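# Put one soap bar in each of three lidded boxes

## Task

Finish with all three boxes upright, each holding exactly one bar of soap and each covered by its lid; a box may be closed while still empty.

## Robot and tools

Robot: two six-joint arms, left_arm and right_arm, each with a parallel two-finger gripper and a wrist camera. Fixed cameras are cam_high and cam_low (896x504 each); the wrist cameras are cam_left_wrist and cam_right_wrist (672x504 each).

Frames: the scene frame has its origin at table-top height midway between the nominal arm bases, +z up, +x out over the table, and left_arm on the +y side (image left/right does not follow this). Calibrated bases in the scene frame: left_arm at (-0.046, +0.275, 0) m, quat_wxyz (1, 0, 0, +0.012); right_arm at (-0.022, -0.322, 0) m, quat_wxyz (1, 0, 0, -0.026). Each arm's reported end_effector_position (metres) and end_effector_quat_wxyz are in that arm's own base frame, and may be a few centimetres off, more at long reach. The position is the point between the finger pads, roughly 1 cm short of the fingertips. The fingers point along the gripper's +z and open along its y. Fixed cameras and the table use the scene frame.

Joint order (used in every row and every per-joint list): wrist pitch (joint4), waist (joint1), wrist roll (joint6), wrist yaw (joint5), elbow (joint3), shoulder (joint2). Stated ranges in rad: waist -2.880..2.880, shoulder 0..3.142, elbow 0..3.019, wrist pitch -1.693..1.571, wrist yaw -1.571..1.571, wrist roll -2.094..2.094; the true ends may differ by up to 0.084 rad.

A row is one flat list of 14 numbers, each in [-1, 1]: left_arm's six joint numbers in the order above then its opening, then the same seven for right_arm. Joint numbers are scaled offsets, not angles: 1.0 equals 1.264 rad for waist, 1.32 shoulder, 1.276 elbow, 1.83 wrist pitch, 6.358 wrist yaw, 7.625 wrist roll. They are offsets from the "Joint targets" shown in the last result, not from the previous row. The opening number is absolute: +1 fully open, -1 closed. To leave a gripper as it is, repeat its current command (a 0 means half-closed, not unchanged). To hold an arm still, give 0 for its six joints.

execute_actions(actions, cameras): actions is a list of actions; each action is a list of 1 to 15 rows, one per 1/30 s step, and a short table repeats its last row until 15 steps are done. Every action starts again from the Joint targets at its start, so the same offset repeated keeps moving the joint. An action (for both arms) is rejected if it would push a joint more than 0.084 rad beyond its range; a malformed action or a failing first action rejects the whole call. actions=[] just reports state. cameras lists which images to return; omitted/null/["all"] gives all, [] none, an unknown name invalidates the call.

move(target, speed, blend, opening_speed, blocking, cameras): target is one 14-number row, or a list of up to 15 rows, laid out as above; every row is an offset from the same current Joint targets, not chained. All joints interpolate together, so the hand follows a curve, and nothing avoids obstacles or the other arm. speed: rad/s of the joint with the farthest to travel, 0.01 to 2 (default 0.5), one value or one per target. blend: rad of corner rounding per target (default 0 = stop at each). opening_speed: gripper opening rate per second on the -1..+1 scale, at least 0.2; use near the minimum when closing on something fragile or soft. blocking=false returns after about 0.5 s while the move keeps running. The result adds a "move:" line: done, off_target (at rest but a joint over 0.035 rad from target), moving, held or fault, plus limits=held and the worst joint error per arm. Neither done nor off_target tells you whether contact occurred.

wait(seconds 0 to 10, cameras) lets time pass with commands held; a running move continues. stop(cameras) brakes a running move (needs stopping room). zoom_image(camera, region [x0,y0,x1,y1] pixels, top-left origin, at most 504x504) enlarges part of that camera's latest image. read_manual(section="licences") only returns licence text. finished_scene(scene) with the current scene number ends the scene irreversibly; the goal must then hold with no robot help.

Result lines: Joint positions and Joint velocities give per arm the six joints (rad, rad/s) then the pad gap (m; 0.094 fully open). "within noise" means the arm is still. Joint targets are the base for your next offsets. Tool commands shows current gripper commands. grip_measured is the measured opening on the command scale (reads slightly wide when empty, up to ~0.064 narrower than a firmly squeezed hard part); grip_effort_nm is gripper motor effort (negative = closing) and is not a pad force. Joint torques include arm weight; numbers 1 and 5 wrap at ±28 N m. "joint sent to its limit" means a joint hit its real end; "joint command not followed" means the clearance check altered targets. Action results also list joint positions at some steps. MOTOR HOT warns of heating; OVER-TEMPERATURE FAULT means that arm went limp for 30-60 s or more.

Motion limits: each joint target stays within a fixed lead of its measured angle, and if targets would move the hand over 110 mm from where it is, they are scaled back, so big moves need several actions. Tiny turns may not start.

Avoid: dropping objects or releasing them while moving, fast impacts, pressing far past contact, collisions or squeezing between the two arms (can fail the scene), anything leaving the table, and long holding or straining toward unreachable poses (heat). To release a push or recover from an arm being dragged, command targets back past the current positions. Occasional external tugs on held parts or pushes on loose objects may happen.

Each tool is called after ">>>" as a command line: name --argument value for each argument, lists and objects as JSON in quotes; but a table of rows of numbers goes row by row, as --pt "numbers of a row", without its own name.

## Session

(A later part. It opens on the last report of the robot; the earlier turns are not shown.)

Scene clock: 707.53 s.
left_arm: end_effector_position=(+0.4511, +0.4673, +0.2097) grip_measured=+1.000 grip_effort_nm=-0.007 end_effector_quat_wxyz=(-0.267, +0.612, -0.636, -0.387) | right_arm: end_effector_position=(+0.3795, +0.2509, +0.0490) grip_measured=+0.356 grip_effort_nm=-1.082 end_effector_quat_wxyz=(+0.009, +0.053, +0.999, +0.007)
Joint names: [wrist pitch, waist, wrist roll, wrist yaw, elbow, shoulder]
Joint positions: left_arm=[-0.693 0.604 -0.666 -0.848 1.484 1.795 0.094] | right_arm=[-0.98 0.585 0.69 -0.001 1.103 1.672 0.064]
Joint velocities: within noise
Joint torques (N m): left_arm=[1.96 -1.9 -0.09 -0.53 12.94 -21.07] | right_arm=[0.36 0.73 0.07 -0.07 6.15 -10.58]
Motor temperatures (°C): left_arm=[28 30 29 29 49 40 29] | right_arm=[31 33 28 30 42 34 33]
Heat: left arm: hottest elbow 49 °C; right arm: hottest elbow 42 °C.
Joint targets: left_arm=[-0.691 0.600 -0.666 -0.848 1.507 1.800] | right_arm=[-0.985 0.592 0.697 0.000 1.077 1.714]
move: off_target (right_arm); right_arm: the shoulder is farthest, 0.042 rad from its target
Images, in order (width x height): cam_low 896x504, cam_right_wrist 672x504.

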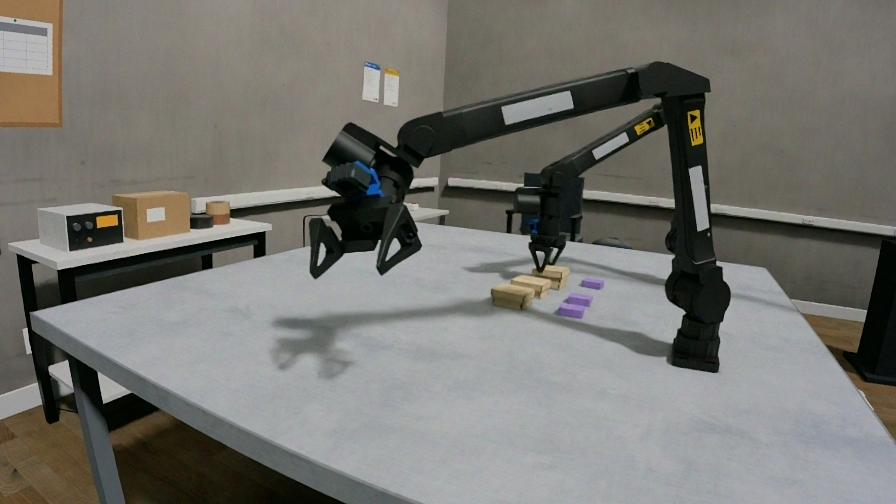

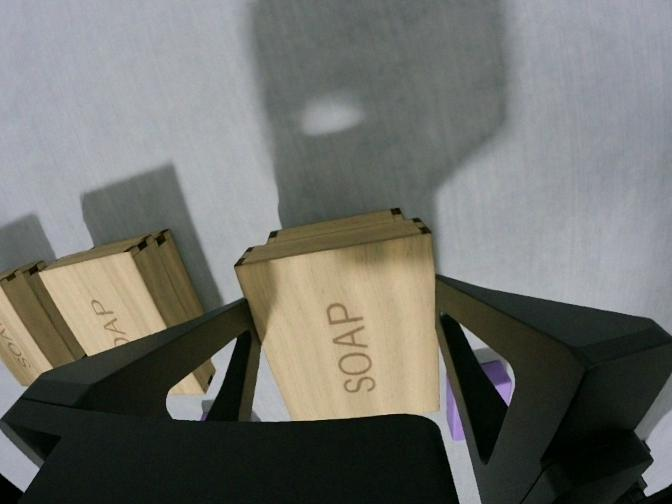

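>>> move --target '[0,0,0,0,0,0,1,0,0,0,0,-0.012,0.016,0.15]' --speed 0.05 --cameras '["cam_low","cam_right_wrist"]'

>>> zoom_image --camera "cam_low" --region '[500, 240, 580, 304]'

>>> zoom_image --camera "cam_right_wrist" --region '[200, 180, 460, 430]'

Scene clock: 721.17 s.
left_arm: end_effector_position=(+0.4511, +0.4673, +0.2097) grip_measured=+1.000 grip_effort_nm=-0.012 end_effector_quat_wxyz=(-0.267, +0.612, -0.636, -0.387) | right_arm: end_effector_position=(+0.3791, +0.2507, +0.0467) grip_measured=+0.356 grip_effort_nm=-1.077 end_effector_quat_wxyz=(+0.006, +0.053, +0.999, +0.006)
Joint names: [wrist pitch, waist, wrist roll, wrist yaw, elbow, shoulder]
Joint positions: left_arm=[-0.693 0.604 -0.666 -0.848 1.484 1.795 0.094] | right_arm=[-0.98 0.585 0.69 -0.002 1.103 1.677 0.064]
Joint velocities: within noise
Joint torques (N m): left_arm=[1.98 -1.9 -0.09 -0.53 12.93 -21.01] | right_arm=[0.13 0.79 0.07 -0.06 4.86 -9.05]
Motor temperatures (°C): left_arm=[28 30 29 29 49 40 29] | right_arm=[31 33 28 30 41 33 33]
Heat: left arm: hottest elbow 49 °C; right arm: hottest elbow 41 °C.
Joint targets: left_arm=[-0.691 0.600 -0.666 -0.848 1.507 1.800] | right_arm=[-0.985 0.592 0.697 0.000 1.062 1.735]
move: off_target (right_arm); right_arm: the shoulder is farthest, 0.058 rad from its target
Images, in order (width x height): cam_low 896x504, cam_right_wrist 672x504.

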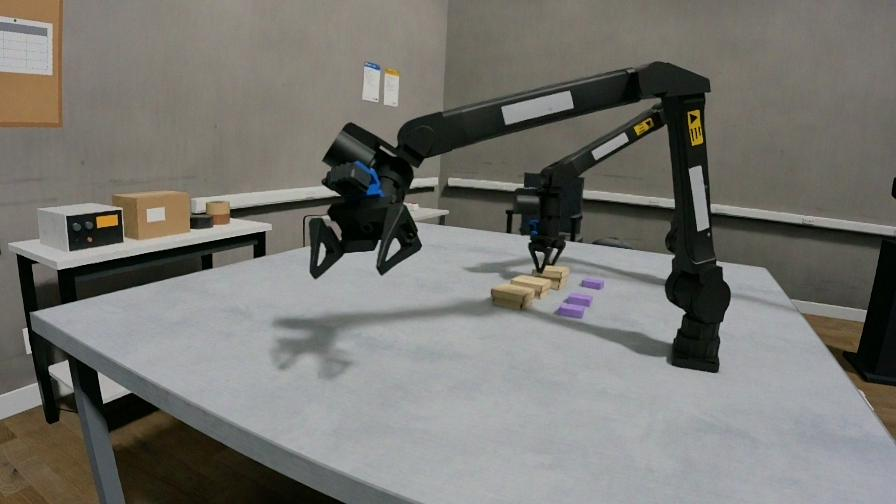

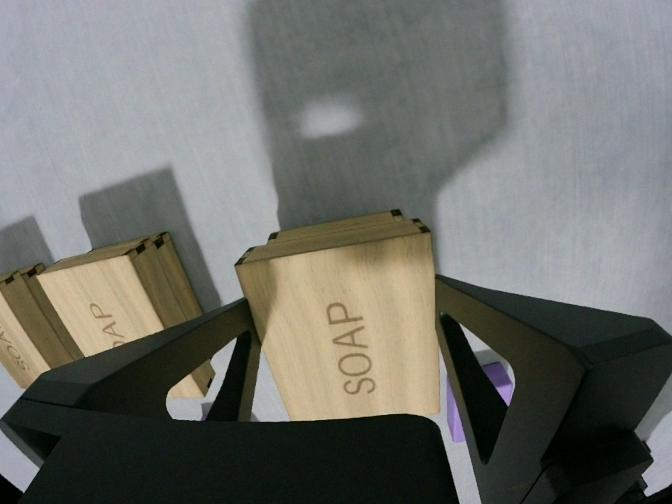

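Scaled by 6.300 from the camera's 896x504 image, which has a finer 1280x720 frame.

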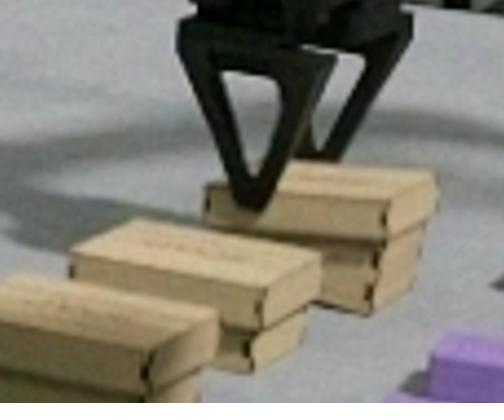

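Scaled by 1.938 from the camera's 672x504 image, which has a finer 960x720 frame.

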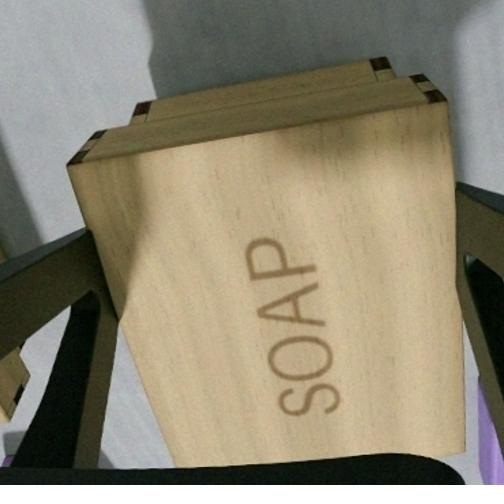

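>>> move --target '[0,0,0,0,0,0,1,0,0,0,0,0.018,-0.024,0.62]' --opening_speed 0.4 --cameras '["cam_low","cam_right_wrist"]'

>>> zoom_image --camera "cam_low" --region '[500, 240, 580, 304]'

>>> zoom_image --camera "cam_right_wrist" --region '[200, 180, 460, 430]'

Scene clock: 738.27 s.
left_arm: end_effector_position=(+0.4511, +0.4673, +0.2097) grip_measured=+1.000 grip_effort_nm=-0.017 end_effector_quat_wxyz=(-0.267, +0.612, -0.636, -0.387) | right_arm: end_effector_position=(+0.3771, +0.2494, +0.0438) grip_measured=+0.618 grip_effort_nm=0.032 end_effector_quat_wxyz=(+0.003, +0.053, +0.999, +0.003)
Joint names: [wrist pitch, waist, wrist roll, wrist yaw, elbow, shoulder]
Joint positions: left_arm=[-0.693 0.604 -0.666 -0.848 1.484 1.795 0.094] | right_arm=[-0.98 0.585 0.69 -0.001 1.098 1.68 0.076]
Joint velocities: within noise
Joint torques (N m): left_arm=[1.96 -1.96 -0.08 -0.53 12.94 -21.07] | right_arm=[0.21 0.67 0.08 -0.08 7.06 -12.1]
Motor temperatures (°C): left_arm=[28 30 29 29 49 40 29] | right_arm=[31 33 28 30 40 33 33]
Heat: left arm: hottest elbow 49 °C; right arm: hottest elbow 40 °C.
Joint targets: left_arm=[-0.691 0.600 -0.666 -0.848 1.507 1.800] | right_arm=[-0.985 0.592 0.697 0.000 1.085 1.703]
move: done
Images, in order (width x height): cam_low 896x504, cam_right_wrist 672x504.

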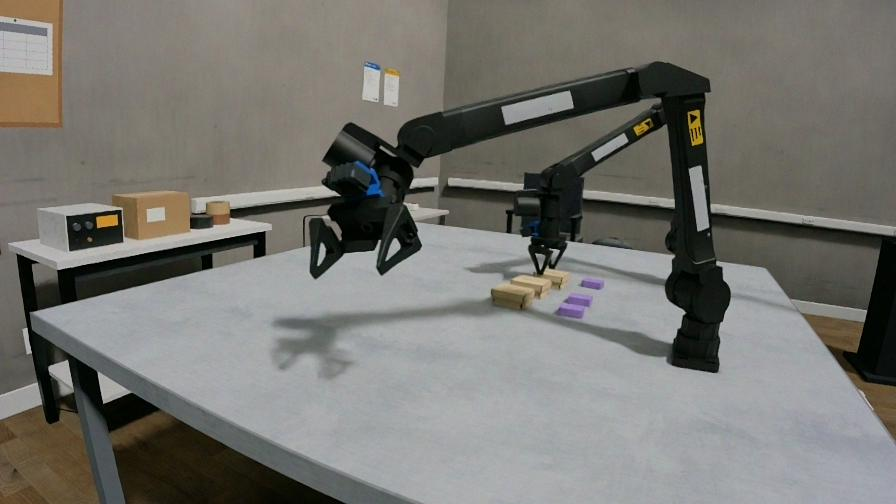

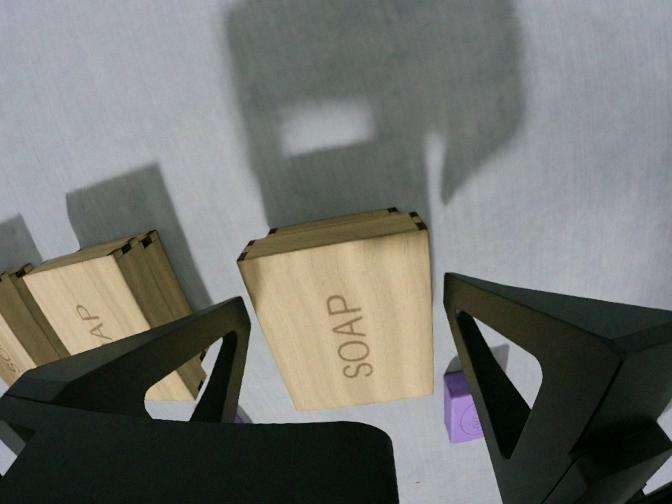

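Scaled by 6.300 from the camera's 896x504 image, which has a finer 1280x720 frame.

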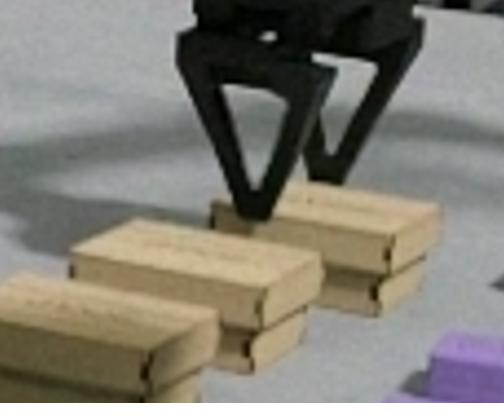

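Scaled by 1.938 from the camera's 672x504 image, which has a finer 960x720 frame.

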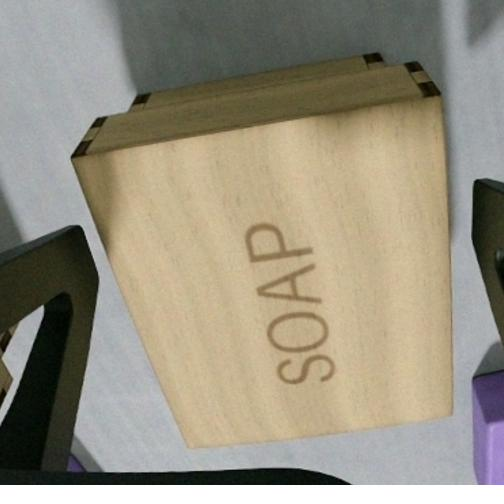

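>>> move --pt "0 0 0 0 0 0 1 -0.13 0 0 0 0.1685 -0.078 0.7" --pt "0 0 0 0 0 0 1 -0.186 0.128 0.0159 0 0.367 0.049 0.85" --speed '[0.25,0.6]' --blend 0.03 --cameras '["cam_high","cam_right_wrist"]'

>>> zoom_image --camera "cam_low" --region '[480, 230, 620, 330]'

Scene clock: 772.30 s.
left_arm: end_effector_position=(+0.4511, +0.4673, +0.2097) grip_measured=+1.000 grip_effort_nm=-0.012 end_effector_quat_wxyz=(-0.267, +0.612, -0.636, -0.387) | right_arm: end_effector_position=(+0.3814, +0.3608, +0.1494) grip_measured=+0.848 grip_effort_nm=0.046 end_effector_quat_wxyz=(-0.001, +0.024, +1.000, +0.000)
Joint names: [wrist pitch, waist, wrist roll, wrist yaw, elbow, shoulder]
Joint positions: left_arm=[-0.693 0.604 -0.666 -0.848 1.484 1.795 0.094] | right_arm=[-1.317 0.758 0.806 -0.001 1.494 1.748 0.087]
Joint velocities: within noise
Joint torques (N m): left_arm=[1.98 -1.85 -0.08 -0.53 12.94 -21.07] | right_arm=[0.08 -0.32 0.12 -0.09 14.46 -14.8]
Motor temperatures (°C): left_arm=[28 30 29 29 49 40 29] | right_arm=[31 33 28 30 41 33 32]
Heat: left arm: hottest elbow 49 °C; right arm: hottest elbow 41 °C.
Joint targets: left_arm=[-0.691 0.600 -0.666 -0.848 1.507 1.800] | right_arm=[-1.325 0.754 0.818 -0.001 1.553 1.768]
move: off_target (right_arm); target 2's new numbers were sent with right_arm's elbow 0.060 rad from that target; right_arm: the elbow is farthest, 0.059 rad from its target
Images, in order (width x height): cam_high 896x504, cam_right_wrist 672x504.

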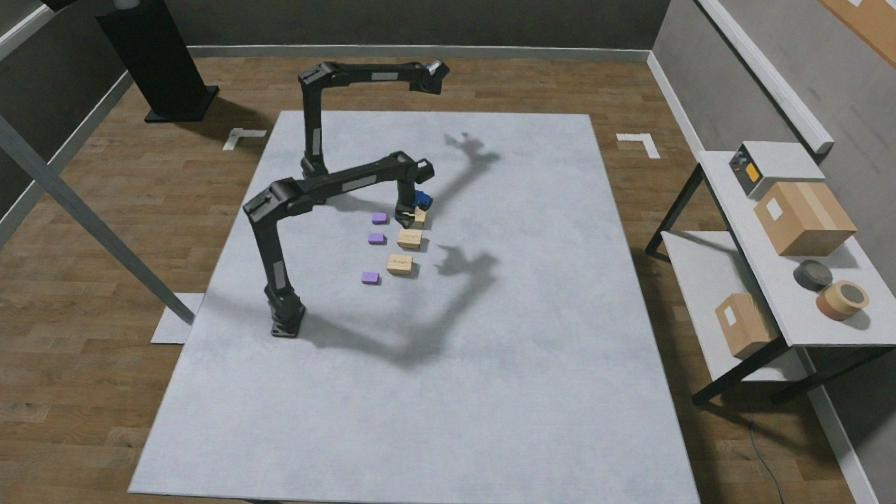

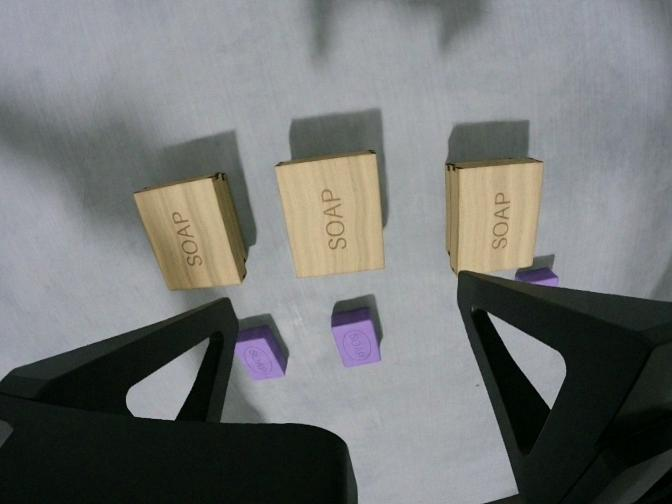

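This scene's latest camera images include none from cam_low. They are from: cam_high, cam_right_wrist. cam_low's image comes with the result of a call that names it in "cameras".

>>> move --pt "0 0 0 0 0 0 1 0.05 0.0142 0.001 0 -0.05 0.033 0.85" --pt "0 0 0 0 0 0 1 0.15 0.0142 0.001 0 -0.1536 0.1 0.85" --speed '[0.3,0.2]' --blend 0.02 --cameras '["cam_low","cam_right_wrist"]'

>>> zoom_image --camera "cam_low" --region '[480, 230, 620, 330]'

Scene clock: 794.83 s.
left_arm: end_effector_position=(+0.4511, +0.4673, +0.2097) grip_measured=+1.000 grip_effort_nm=-0.012 end_effector_quat_wxyz=(-0.267, +0.612, -0.636, -0.387) | right_arm: end_effector_position=(+0.3869, +0.3700, +0.0393) grip_measured=+0.848 grip_effort_nm=0.042 end_effector_quat_wxyz=(+0.001, +0.025, +1.000, +0.002)
Joint names: [wrist pitch, waist, wrist roll, wrist yaw, elbow, shoulder]
Joint positions: left_arm=[-0.693 0.604 -0.666 -0.848 1.484 1.795 0.094] | right_arm=[-1.059 0.764 0.814 -0.001 1.369 1.877 0.087]
Joint velocities: within noise
Joint torques (N m): left_arm=[1.98 -1.9 -0.08 -0.53 12.93 -21.01] | right_arm=[0.7 0.79 0.12 -0.09 7.51 -15.5]
Motor temperatures (°C): left_arm=[28 29 29 29 50 40 29] | right_arm=[31 33 28 30 48 33 31]
Heat: left arm: hottest elbow 50 °C; right arm: hottest elbow 48 °C.
Joint targets: left_arm=[-0.691 0.600 -0.666 -0.848 1.507 1.800] | right_arm=[-1.051 0.771 0.825 -0.001 1.357 1.900]
move: done
Images, in order (width x height): cam_low 896x504, cam_right_wrist 672x504.

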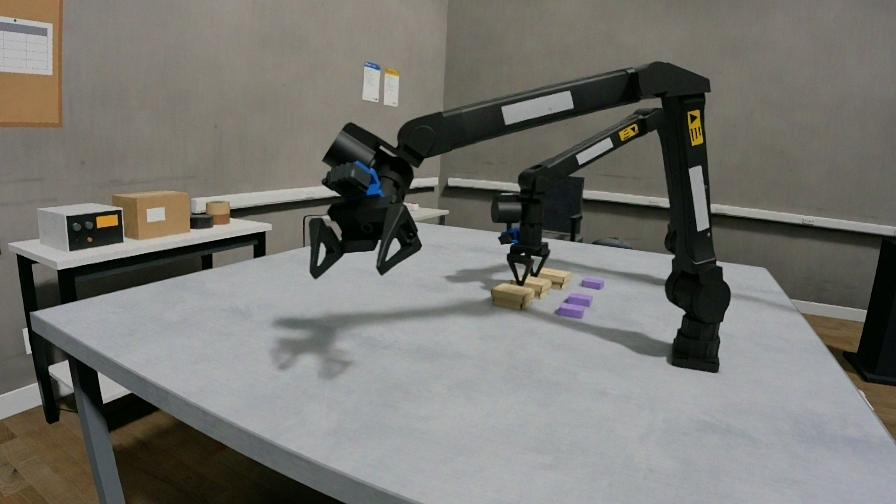

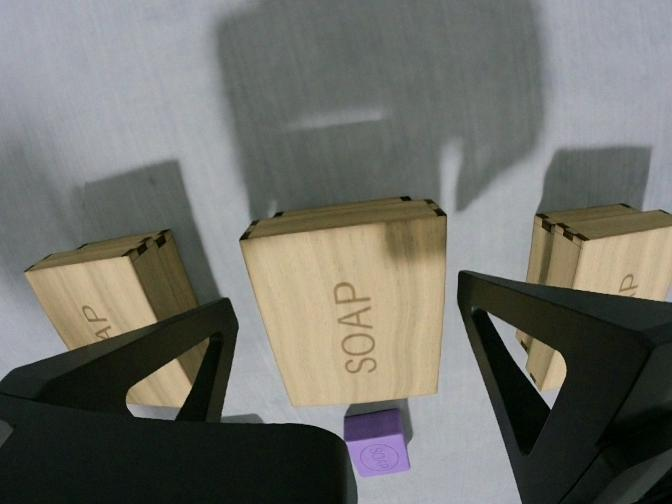

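Scaled by 3.600 from the camera's 896x504 image, which has a finer 1280x720 frame.

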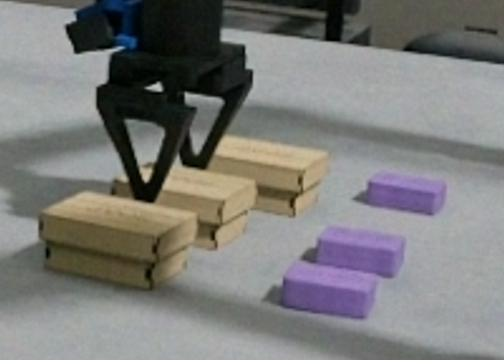

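>>> move --target '[0,0,0,0,0,0,1,0,0,0,0,0,0,0.15]' --opening_speed 0.4 --cameras '["cam_right_wrist"]'

>>> move --pt "0 0 0 0 0 0 1 -0.007 0 0 0 0.0376 -0.0242 0.15" --pt "0 0 0 0 0 0 1 -0.0492 0 0 0 0.0745 -0.056 0.15" --pt "0 0 0 0 0 0 1 -0.129 0 0 0 0.1434 -0.097 0.15" --speed '[0.1,0.1,0.3]' --blend 0.005 --cameras '["cam_low","cam_high","cam_right_wrist"]'

>>> zoom_image --camera "cam_low" --region '[480, 230, 620, 330]'

>>> zoom_image --camera "cam_high" --region '[360, 190, 460, 290]'

Scene clock: 832.50 s.
left_arm: end_effector_position=(+0.4511, +0.4673, +0.2097) grip_measured=+1.000 grip_effort_nm=-0.012 end_effector_quat_wxyz=(-0.267, +0.612, -0.636, -0.387) | right_arm: end_effector_position=(+0.3870, +0.3700, +0.0393) grip_measured=+0.348 grip_effort_nm=-1.062 end_effector_quat_wxyz=(+0.001, +0.025, +1.000, +0.001)
Joint names: [wrist pitch, waist, wrist roll, wrist yaw, elbow, shoulder]
Joint positions: left_arm=[-0.693 0.604 -0.666 -0.848 1.484 1.795 0.094] | right_arm=[-1.059 0.764 0.814 -0.001 1.369 1.877 0.063]
Joint velocities: within noise
Joint torques (N m): left_arm=[1.96 -1.9 -0.08 -0.53 12.94 -21.01] | right_arm=[0.69 0.79 0.11 -0.11 7.53 -15.5]
Motor temperatures (°C): left_arm=[28 29 29 29 50 40 29] | right_arm=[31 33 28 30 44 35 31]
Heat: left arm: hottest elbow 50 °C; right arm: hottest elbow 44 °C.
Joint targets: left_arm=[-0.691 0.600 -0.666 -0.848 1.507 1.800] | right_arm=[-1.051 0.771 0.825 0.000 1.357 1.900]
move: done
Images, in order (width x height): cam_right_wrist 672x504.

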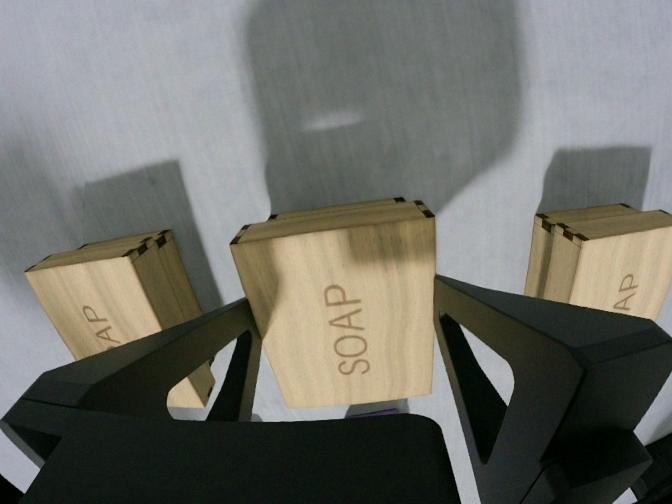

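Scene clock: 834.83 s.
left_arm: end_effector_position=(+0.4511, +0.4673, +0.2097) grip_measured=+1.000 grip_effort_nm=-0.012 end_effector_quat_wxyz=(-0.267, +0.612, -0.636, -0.387) | right_arm: end_effector_position=(+0.3846, +0.3678, +0.1318) grip_measured=+0.347 grip_effort_nm=-1.082 end_effector_quat_wxyz=(+0.000, +0.025, +1.000, +0.001)
Joint names: [wrist pitch, waist, wrist roll, wrist yaw, elbow, shoulder]
Joint positions: left_arm=[-0.693 0.604 -0.666 -0.848 1.484 1.795 0.094] | right_arm=[-1.279 0.764 0.814 -0.001 1.487 1.778 0.063]
Joint velocities: within noise
Joint torques (N m): left_arm=[1.98 -1.9 -0.08 -0.52 12.94 -21.07] | right_arm=[0.1 0.79 0.12 -0.1 13.85 -17.73]
Motor temperatures (°C): left_arm=[28 29 29 29 50 40 29] | right_arm=[31 33 28 30 44 35 31]
Heat: left arm: hottest elbow 50 °C; right arm: hottest elbow 44 °C.
Joint targets: left_arm=[-0.691 0.600 -0.666 -0.848 1.507 1.800] | right_arm=[-1.287 0.771 0.825 0.000 1.540 1.772]
move: off_target (right_arm); right_arm: the elbow is farthest, 0.053 rad from its target
Images, in order (width x height): cam_high 896x504, cam_low 896x504, cam_right_wrist 672x504.

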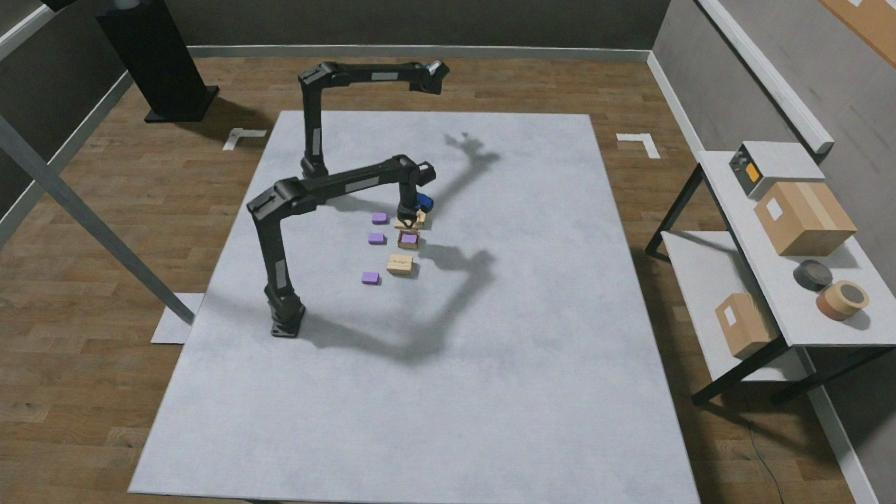

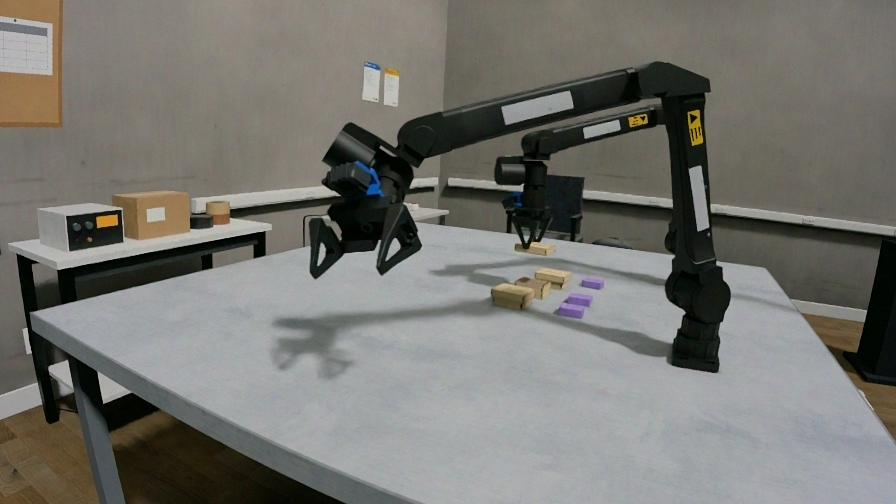

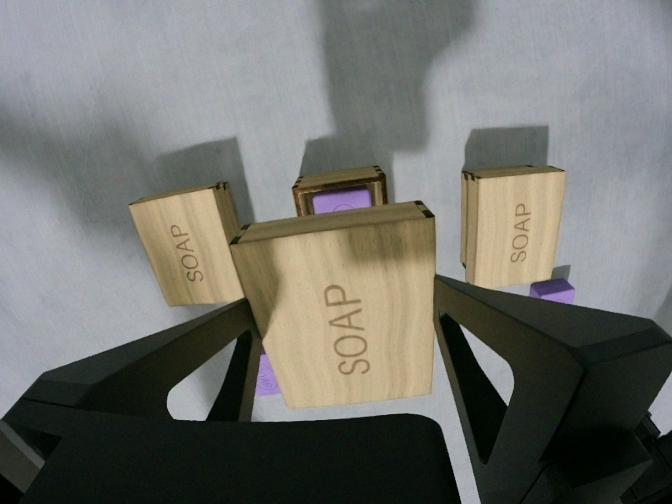

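Scaled by 3.600 from the camera's 896x504 image, which has a finer 1280x720 frame.

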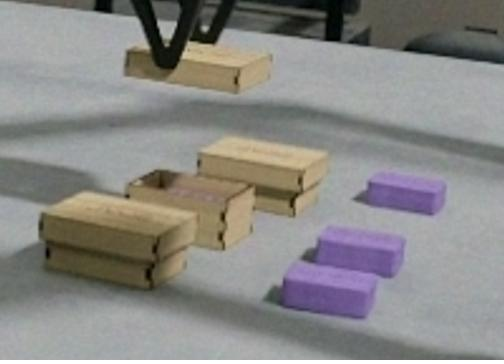

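Scaled by 5.040 from the camera's 896x504 image, which has a finer 1280x720 frame.

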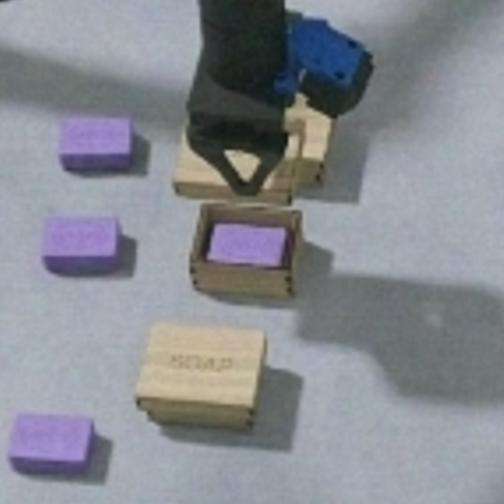

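>>> move --target '[0,0,0,0,0,0,1,0.0995,0,0,0,-0.1246,0.0742,0.15]' --speed 0.15 --cameras '["cam_right_wrist","cam_low"]'

>>> zoom_image --camera "cam_right_wrist" --region '[180, 140, 504, 383]'

>>> zoom_image --camera "cam_low" --region '[380, 220, 560, 320]'

Scene clock: 889.93 s.
left_arm: end_effector_position=(+0.4511, +0.4673, +0.2097) grip_measured=+1.000 grip_effort_nm=-0.017 end_effector_quat_wxyz=(-0.267, +0.612, -0.636, -0.387) | right_arm: end_effector_position=(+0.3866, +0.3696, +0.0634) grip_measured=+0.347 grip_effort_nm=-1.082 end_effector_quat_wxyz=(+0.001, +0.025, +1.000, +0.002)
Joint names: [wrist pitch, waist, wrist roll, wrist yaw, elbow, shoulder]
Joint positions: left_arm=[-0.693 0.604 -0.666 -0.848 1.484 1.795 0.094] | right_arm=[-1.114 0.764 0.814 -0.001 1.394 1.847 0.063]
Joint velocities: within noise
Joint torques (N m): left_arm=[1.98 -1.9 -0.08 -0.53 12.96 -21.07] | right_arm=[0.72 0.79 0.11 -0.11 7.75 -15.44]
Motor temperatures (°C): left_arm=[28 29 29 29 50 41 29] | right_arm=[31 33 28 30 51 34 32]
Heat: left arm: hottest elbow 50 °C; right arm: hottest elbow 51 °C.
Joint targets: left_arm=[-0.691 0.600 -0.666 -0.848 1.507 1.800] | right_arm=[-1.105 0.771 0.825 0.000 1.381 1.870]
move: done
Images, in order (width x height): cam_low 896x504, cam_right_wrist 672x504.

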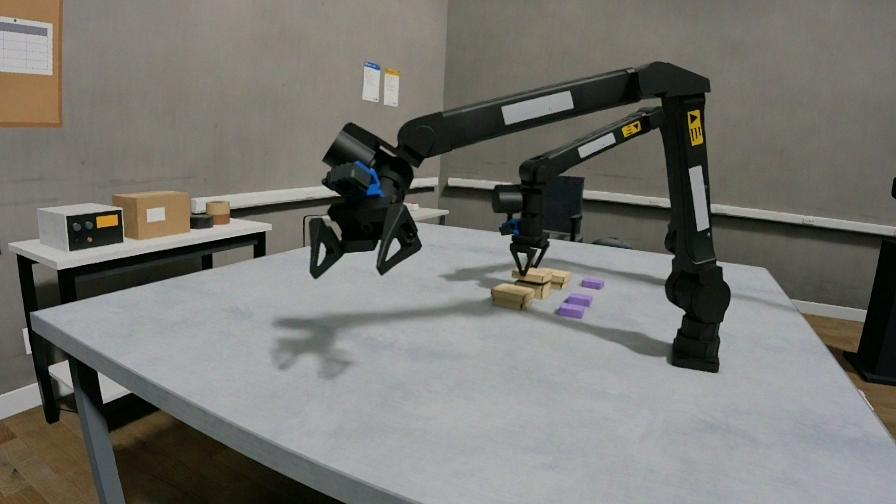

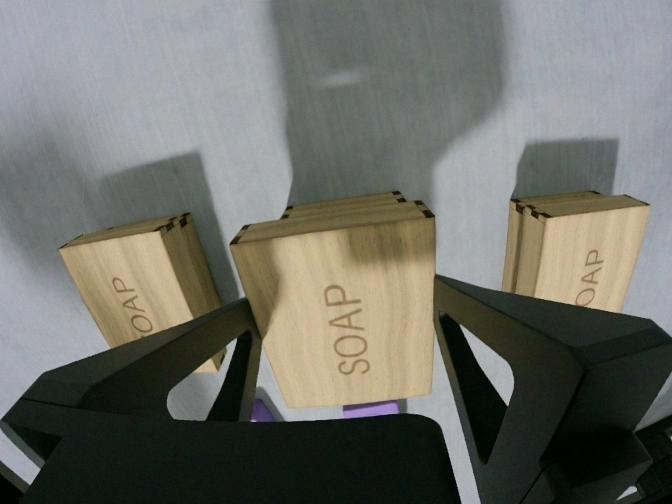

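Scaled by 1.556 from the camera's 672x504 image, which has a finer 960x720 frame.

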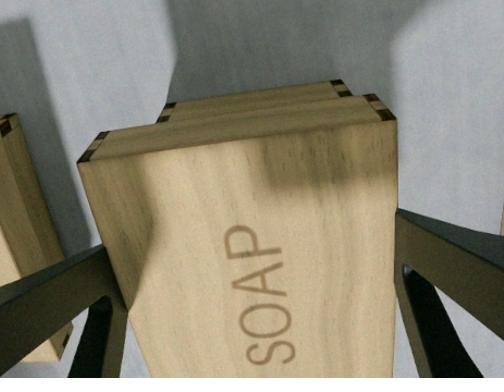

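Scaled by 2.800 from the camera's 896x504 image, which has a finer 1280x720 frame.

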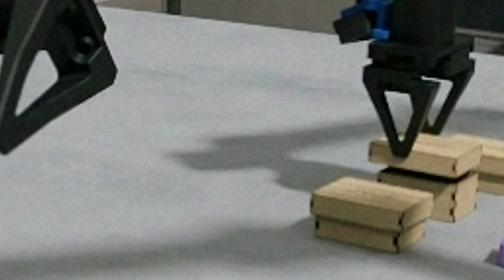

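>>> zoom_image --camera "cam_low" --region '[490, 250, 570, 310]'

>>> zoom_image --camera "cam_high" --region '[360, 190, 460, 265]'

Scaled by 6.300 from the camera's 896x504 image, which has a finer 1280x720 frame.

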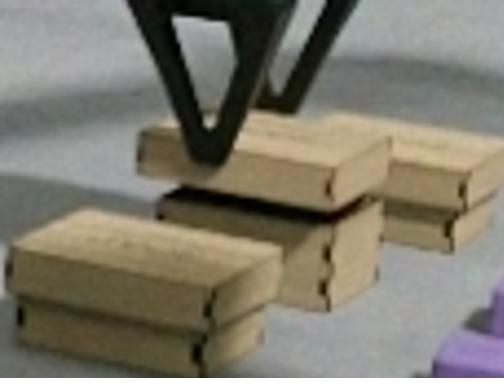

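This scene's latest camera images include none from cam_high. They are from: cam_low, cam_right_wrist. cam_high's image comes with the result of a call that names it in "cameras".

>>> move --target '[0,0,0,0,0,0,1,0.018,-0.007,0,0,-0.0243,0.0045,0.15]' --speed 0.1

>>> zoom_image --camera "cam_low" --region '[490, 250, 570, 310]'

>>> zoom_image --camera "cam_right_wrist" --region '[200, 160, 460, 290]'

>>> zoom_image --camera "cam_high" --region '[360, 190, 460, 265]'

Scene clock: 958.90 s.
left_arm: end_effector_position=(+0.4511, +0.4673, +0.2097) grip_measured=+1.000 grip_effort_nm=-0.017 end_effector_quat_wxyz=(-0.267, +0.612, -0.636, -0.387) | right_arm: end_effector_position=(+0.3838, +0.3670, +0.0543) grip_measured=+0.347 grip_effort_nm=-1.072 end_effector_quat_wxyz=(+0.002, +0.025, +1.000, +0.002)
Joint names: [wrist pitch, waist, wrist roll, wrist yaw, elbow, shoulder]
Joint positions: left_arm=[-0.693 0.604 -0.666 -0.848 1.484 1.795 0.094] | right_arm=[-1.085 0.764 0.814 -0.001 1.368 1.847 0.063]
Joint velocities: within noise
Joint torques (N m): left_arm=[1.98 -1.96 -0.08 -0.53 12.94 -21.01] | right_arm=[0.87 -0.03 0.11 -0.11 7.19 -14.8]
Motor temperatures (°C): left_arm=[28 29 29 29 51 41 29] | right_arm=[31 33 28 30 45 35 33]
Heat: left arm: hottest elbow 51 °C; right arm: hottest elbow 45 °C.
Joint targets: left_arm=[-0.691 0.600 -0.666 -0.848 1.507 1.800] | right_arm=[-1.072 0.762 0.825 0.000 1.350 1.876]
move: done

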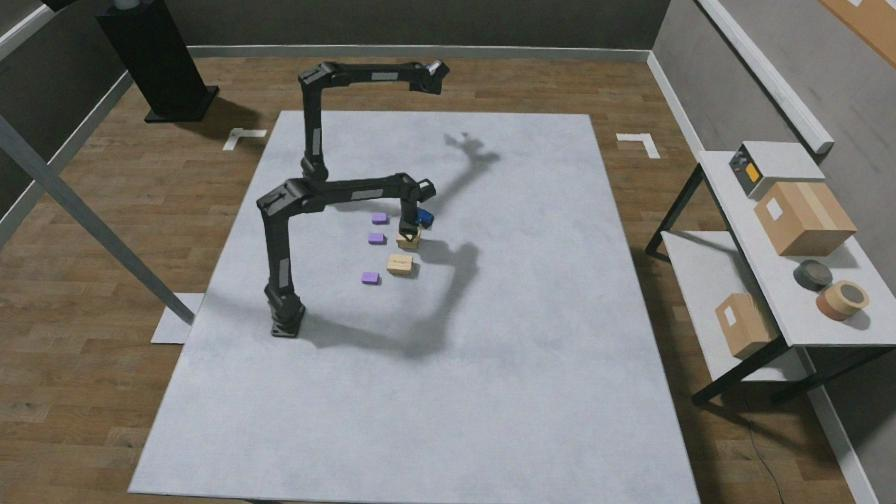

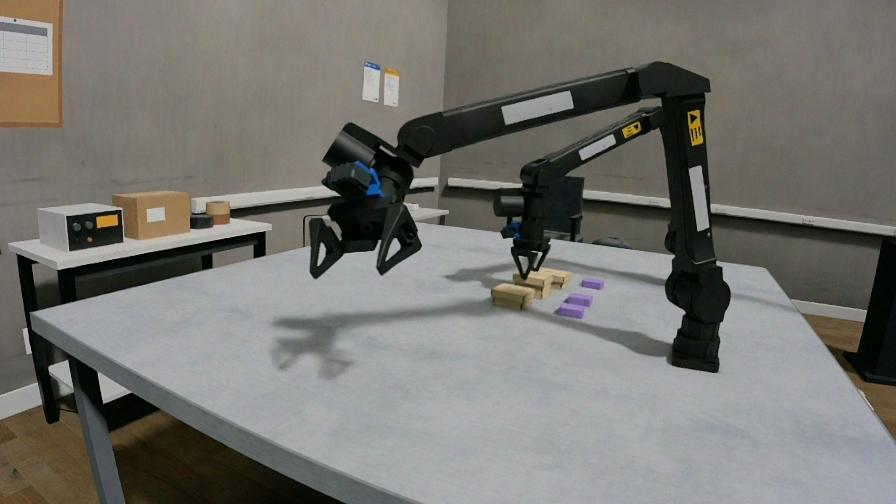

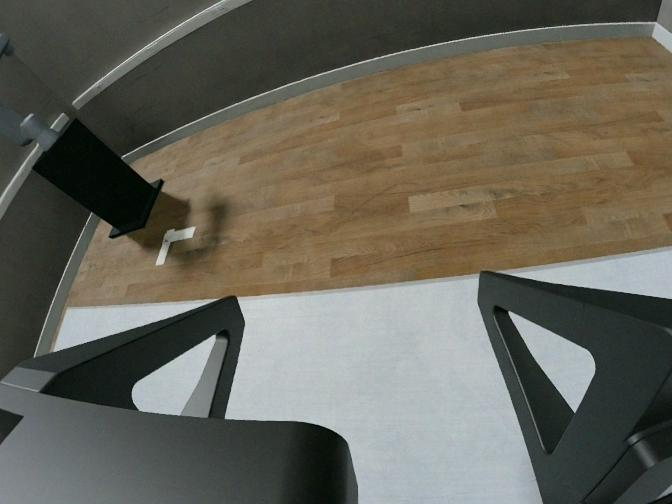

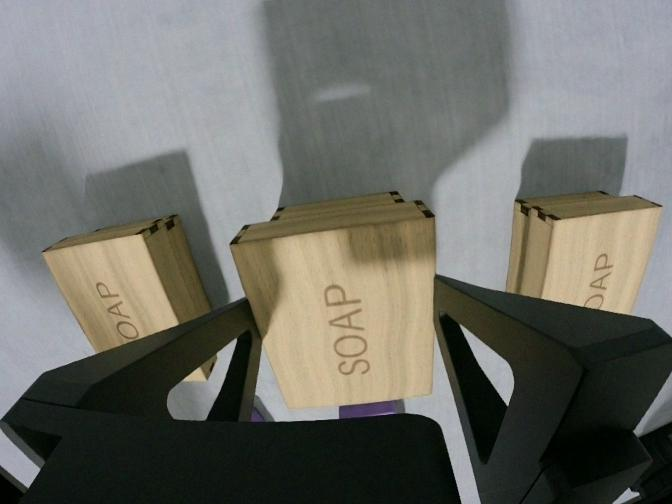

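Scaled by 6.300 from the camera's 896x504 image, which has a finer 1280x720 frame.

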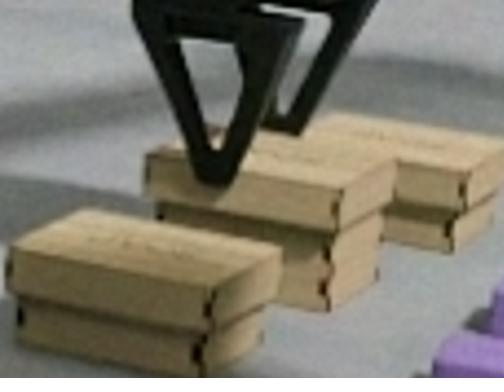

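Scaled by 1.938 from the camera's 672x504 image, which has a finer 960x720 frame.

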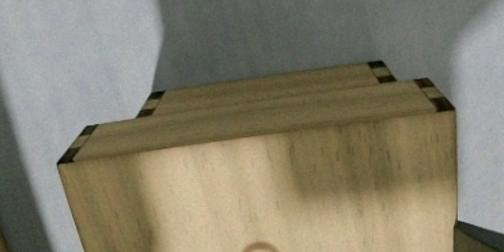

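Scaled by 5.040 from the camera's 896x504 image, which has a finer 1280x720 frame.

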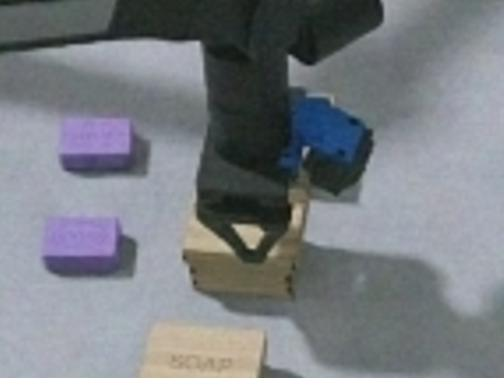

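>>> move --target '[0,0,0,0,0,0,1,0.0044,-0.0055,0,0,-0.0063,0.0045,0.15]' --speed 0.05 --cameras '["cam_low","cam_right_wrist"]'

>>> zoom_image --camera "cam_low" --region '[490, 250, 570, 310]'

>>> zoom_image --camera "cam_right_wrist" --region '[200, 160, 460, 290]'

Scene clock: 985.63 s.
left_arm: end_effector_position=(+0.4511, +0.4673, +0.2097) grip_measured=+1.000 grip_effort_nm=-0.007 end_effector_quat_wxyz=(-0.267, +0.612, -0.636, -0.387) | right_arm: end_effector_position=(+0.3841, +0.3667, +0.0539) grip_measured=+0.347 grip_effort_nm=-1.077 end_effector_quat_wxyz=(+0.002, +0.026, +1.000, +0.003)
Joint names: [wrist pitch, waist, wrist roll, wrist yaw, elbow, shoulder]
Joint positions: left_arm=[-0.693 0.604 -0.666 -0.848 1.484 1.795 0.094] | right_arm=[-1.083 0.763 0.814 -0.001 1.367 1.847 0.063]
Joint velocities: within noise
Joint torques (N m): left_arm=[1.98 -1.9 -0.09 -0.52 12.94 -21.07] | right_arm=[1.05 -0.32 0.13 -0.13 6.69 -14.39]
Motor temperatures (°C): left_arm=[28 29 29 29 51 41 29] | right_arm=[31 33 28 30 43 34 33]
Heat: left arm: hottest elbow 51 °C; right arm: hottest elbow 43 °C.
Joint targets: left_arm=[-0.691 0.600 -0.666 -0.848 1.507 1.800] | right_arm=[-1.064 0.756 0.825 0.000 1.342 1.882]
move: done
Images, in order (width x height): cam_low 896x504, cam_right_wrist 672x504.

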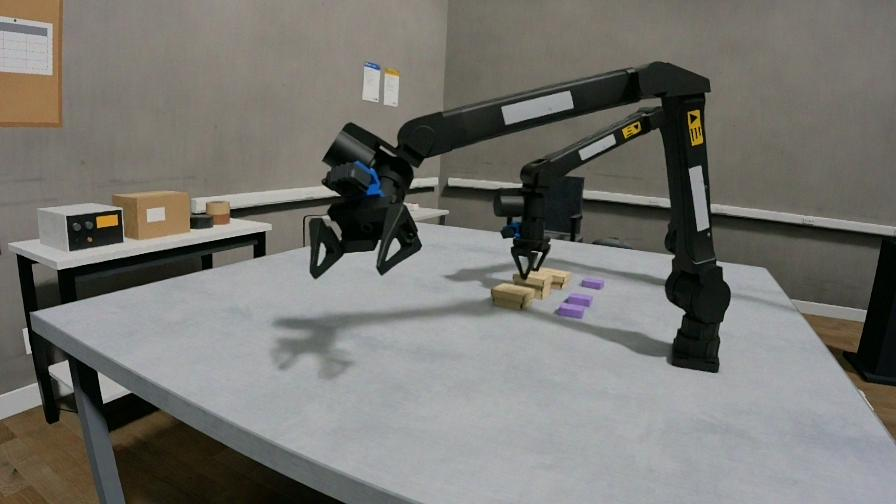

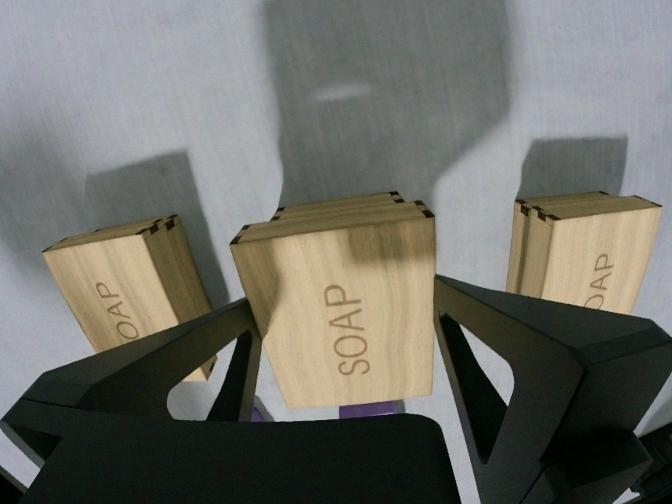

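Scaled by 6.300 from the camera's 896x504 image, which has a finer 1280x720 frame.

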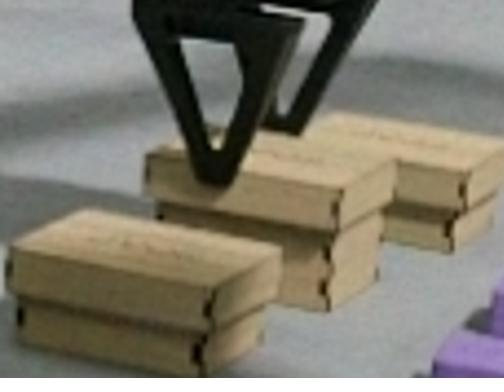

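Scaled by 1.938 from the camera's 672x504 image, which has a finer 960x720 frame.

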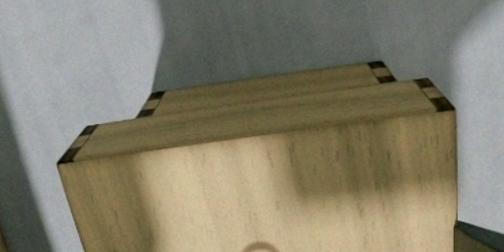

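>>> move --target '[0,0,0,0,0,0,1,-0.024,-0.0095,0,0,0.0196,-0.0447,0.15]' --speed 0.05 --cameras '["cam_low","cam_right_wrist"]'

>>> zoom_image --camera "cam_low" --region '[490, 250, 570, 310]'

>>> zoom_image --camera "cam_right_wrist" --region '[200, 160, 460, 290]'

Scene clock: 1010.03 s.
left_arm: end_effector_position=(+0.4511, +0.4673, +0.2097) grip_measured=+1.000 grip_effort_nm=-0.017 end_effector_quat_wxyz=(-0.267, +0.612, -0.636, -0.387) | right_arm: end_effector_position=(+0.3860, +0.3596, +0.0588) grip_measured=+0.347 grip_effort_nm=-1.082 end_effector_quat_wxyz=(+0.000, +0.032, +0.999, +0.000)
Joint names: [wrist pitch, waist, wrist roll, wrist yaw, elbow, shoulder]
Joint positions: left_arm=[-0.693 0.604 -0.666 -0.848 1.484 1.795 0.094] | right_arm=[-1.1 0.751 0.814 -0.001 1.367 1.837 0.063]
Joint velocities: within noise
Joint torques (N m): left_arm=[1.98 -1.9 -0.08 -0.53 12.94 -21.01] | right_arm=[0.17 -0.62 0.11 -0.1 8.73 -18.2]
Motor temperatures (°C): left_arm=[27 29 29 29 51 41 29] | right_arm=[31 33 28 30 42 34 33]
Heat: left arm: hottest elbow 51 °C; right arm: hottest elbow 42 °C.
Joint targets: left_arm=[-0.691 0.600 -0.666 -0.848 1.507 1.800] | right_arm=[-1.108 0.743 0.825 0.000 1.367 1.823]
move: done
Images, in order (width x height): cam_low 896x504, cam_right_wrist 672x504.

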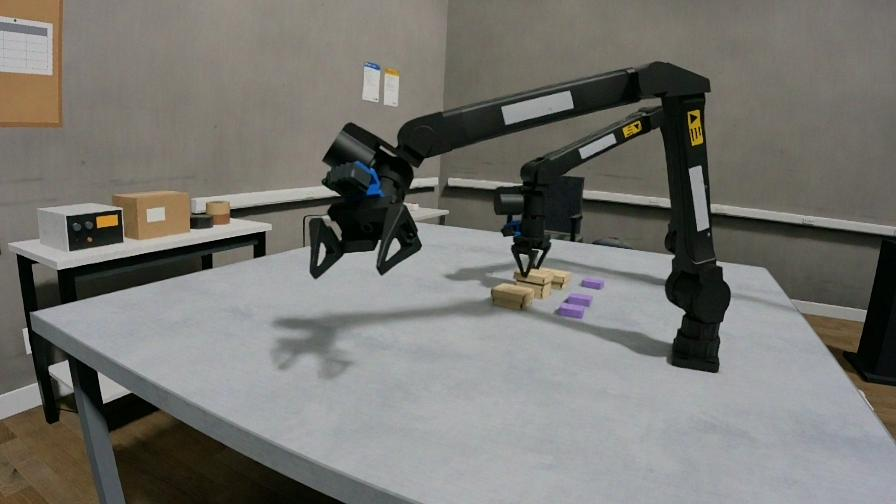

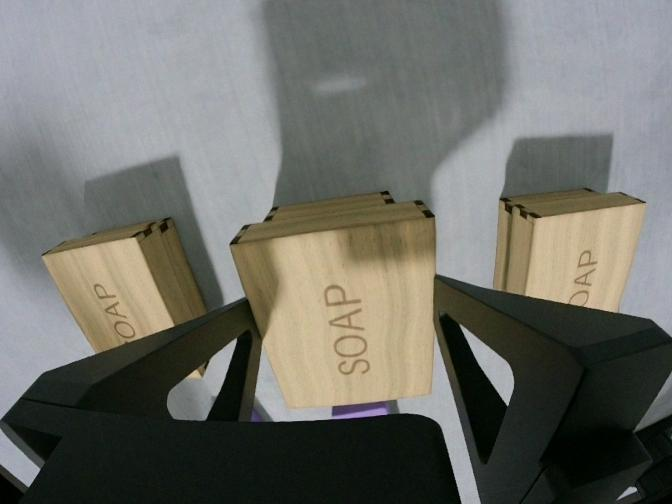

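Scaled by 6.300 from the camera's 896x504 image, which has a finer 1280x720 frame.

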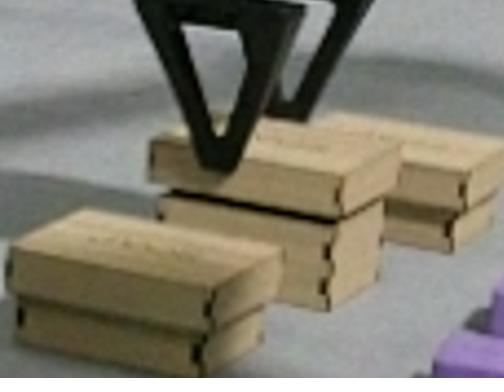

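Scaled by 1.938 from the camera's 672x504 image, which has a finer 960x720 frame.

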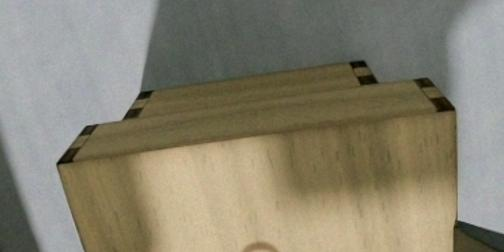

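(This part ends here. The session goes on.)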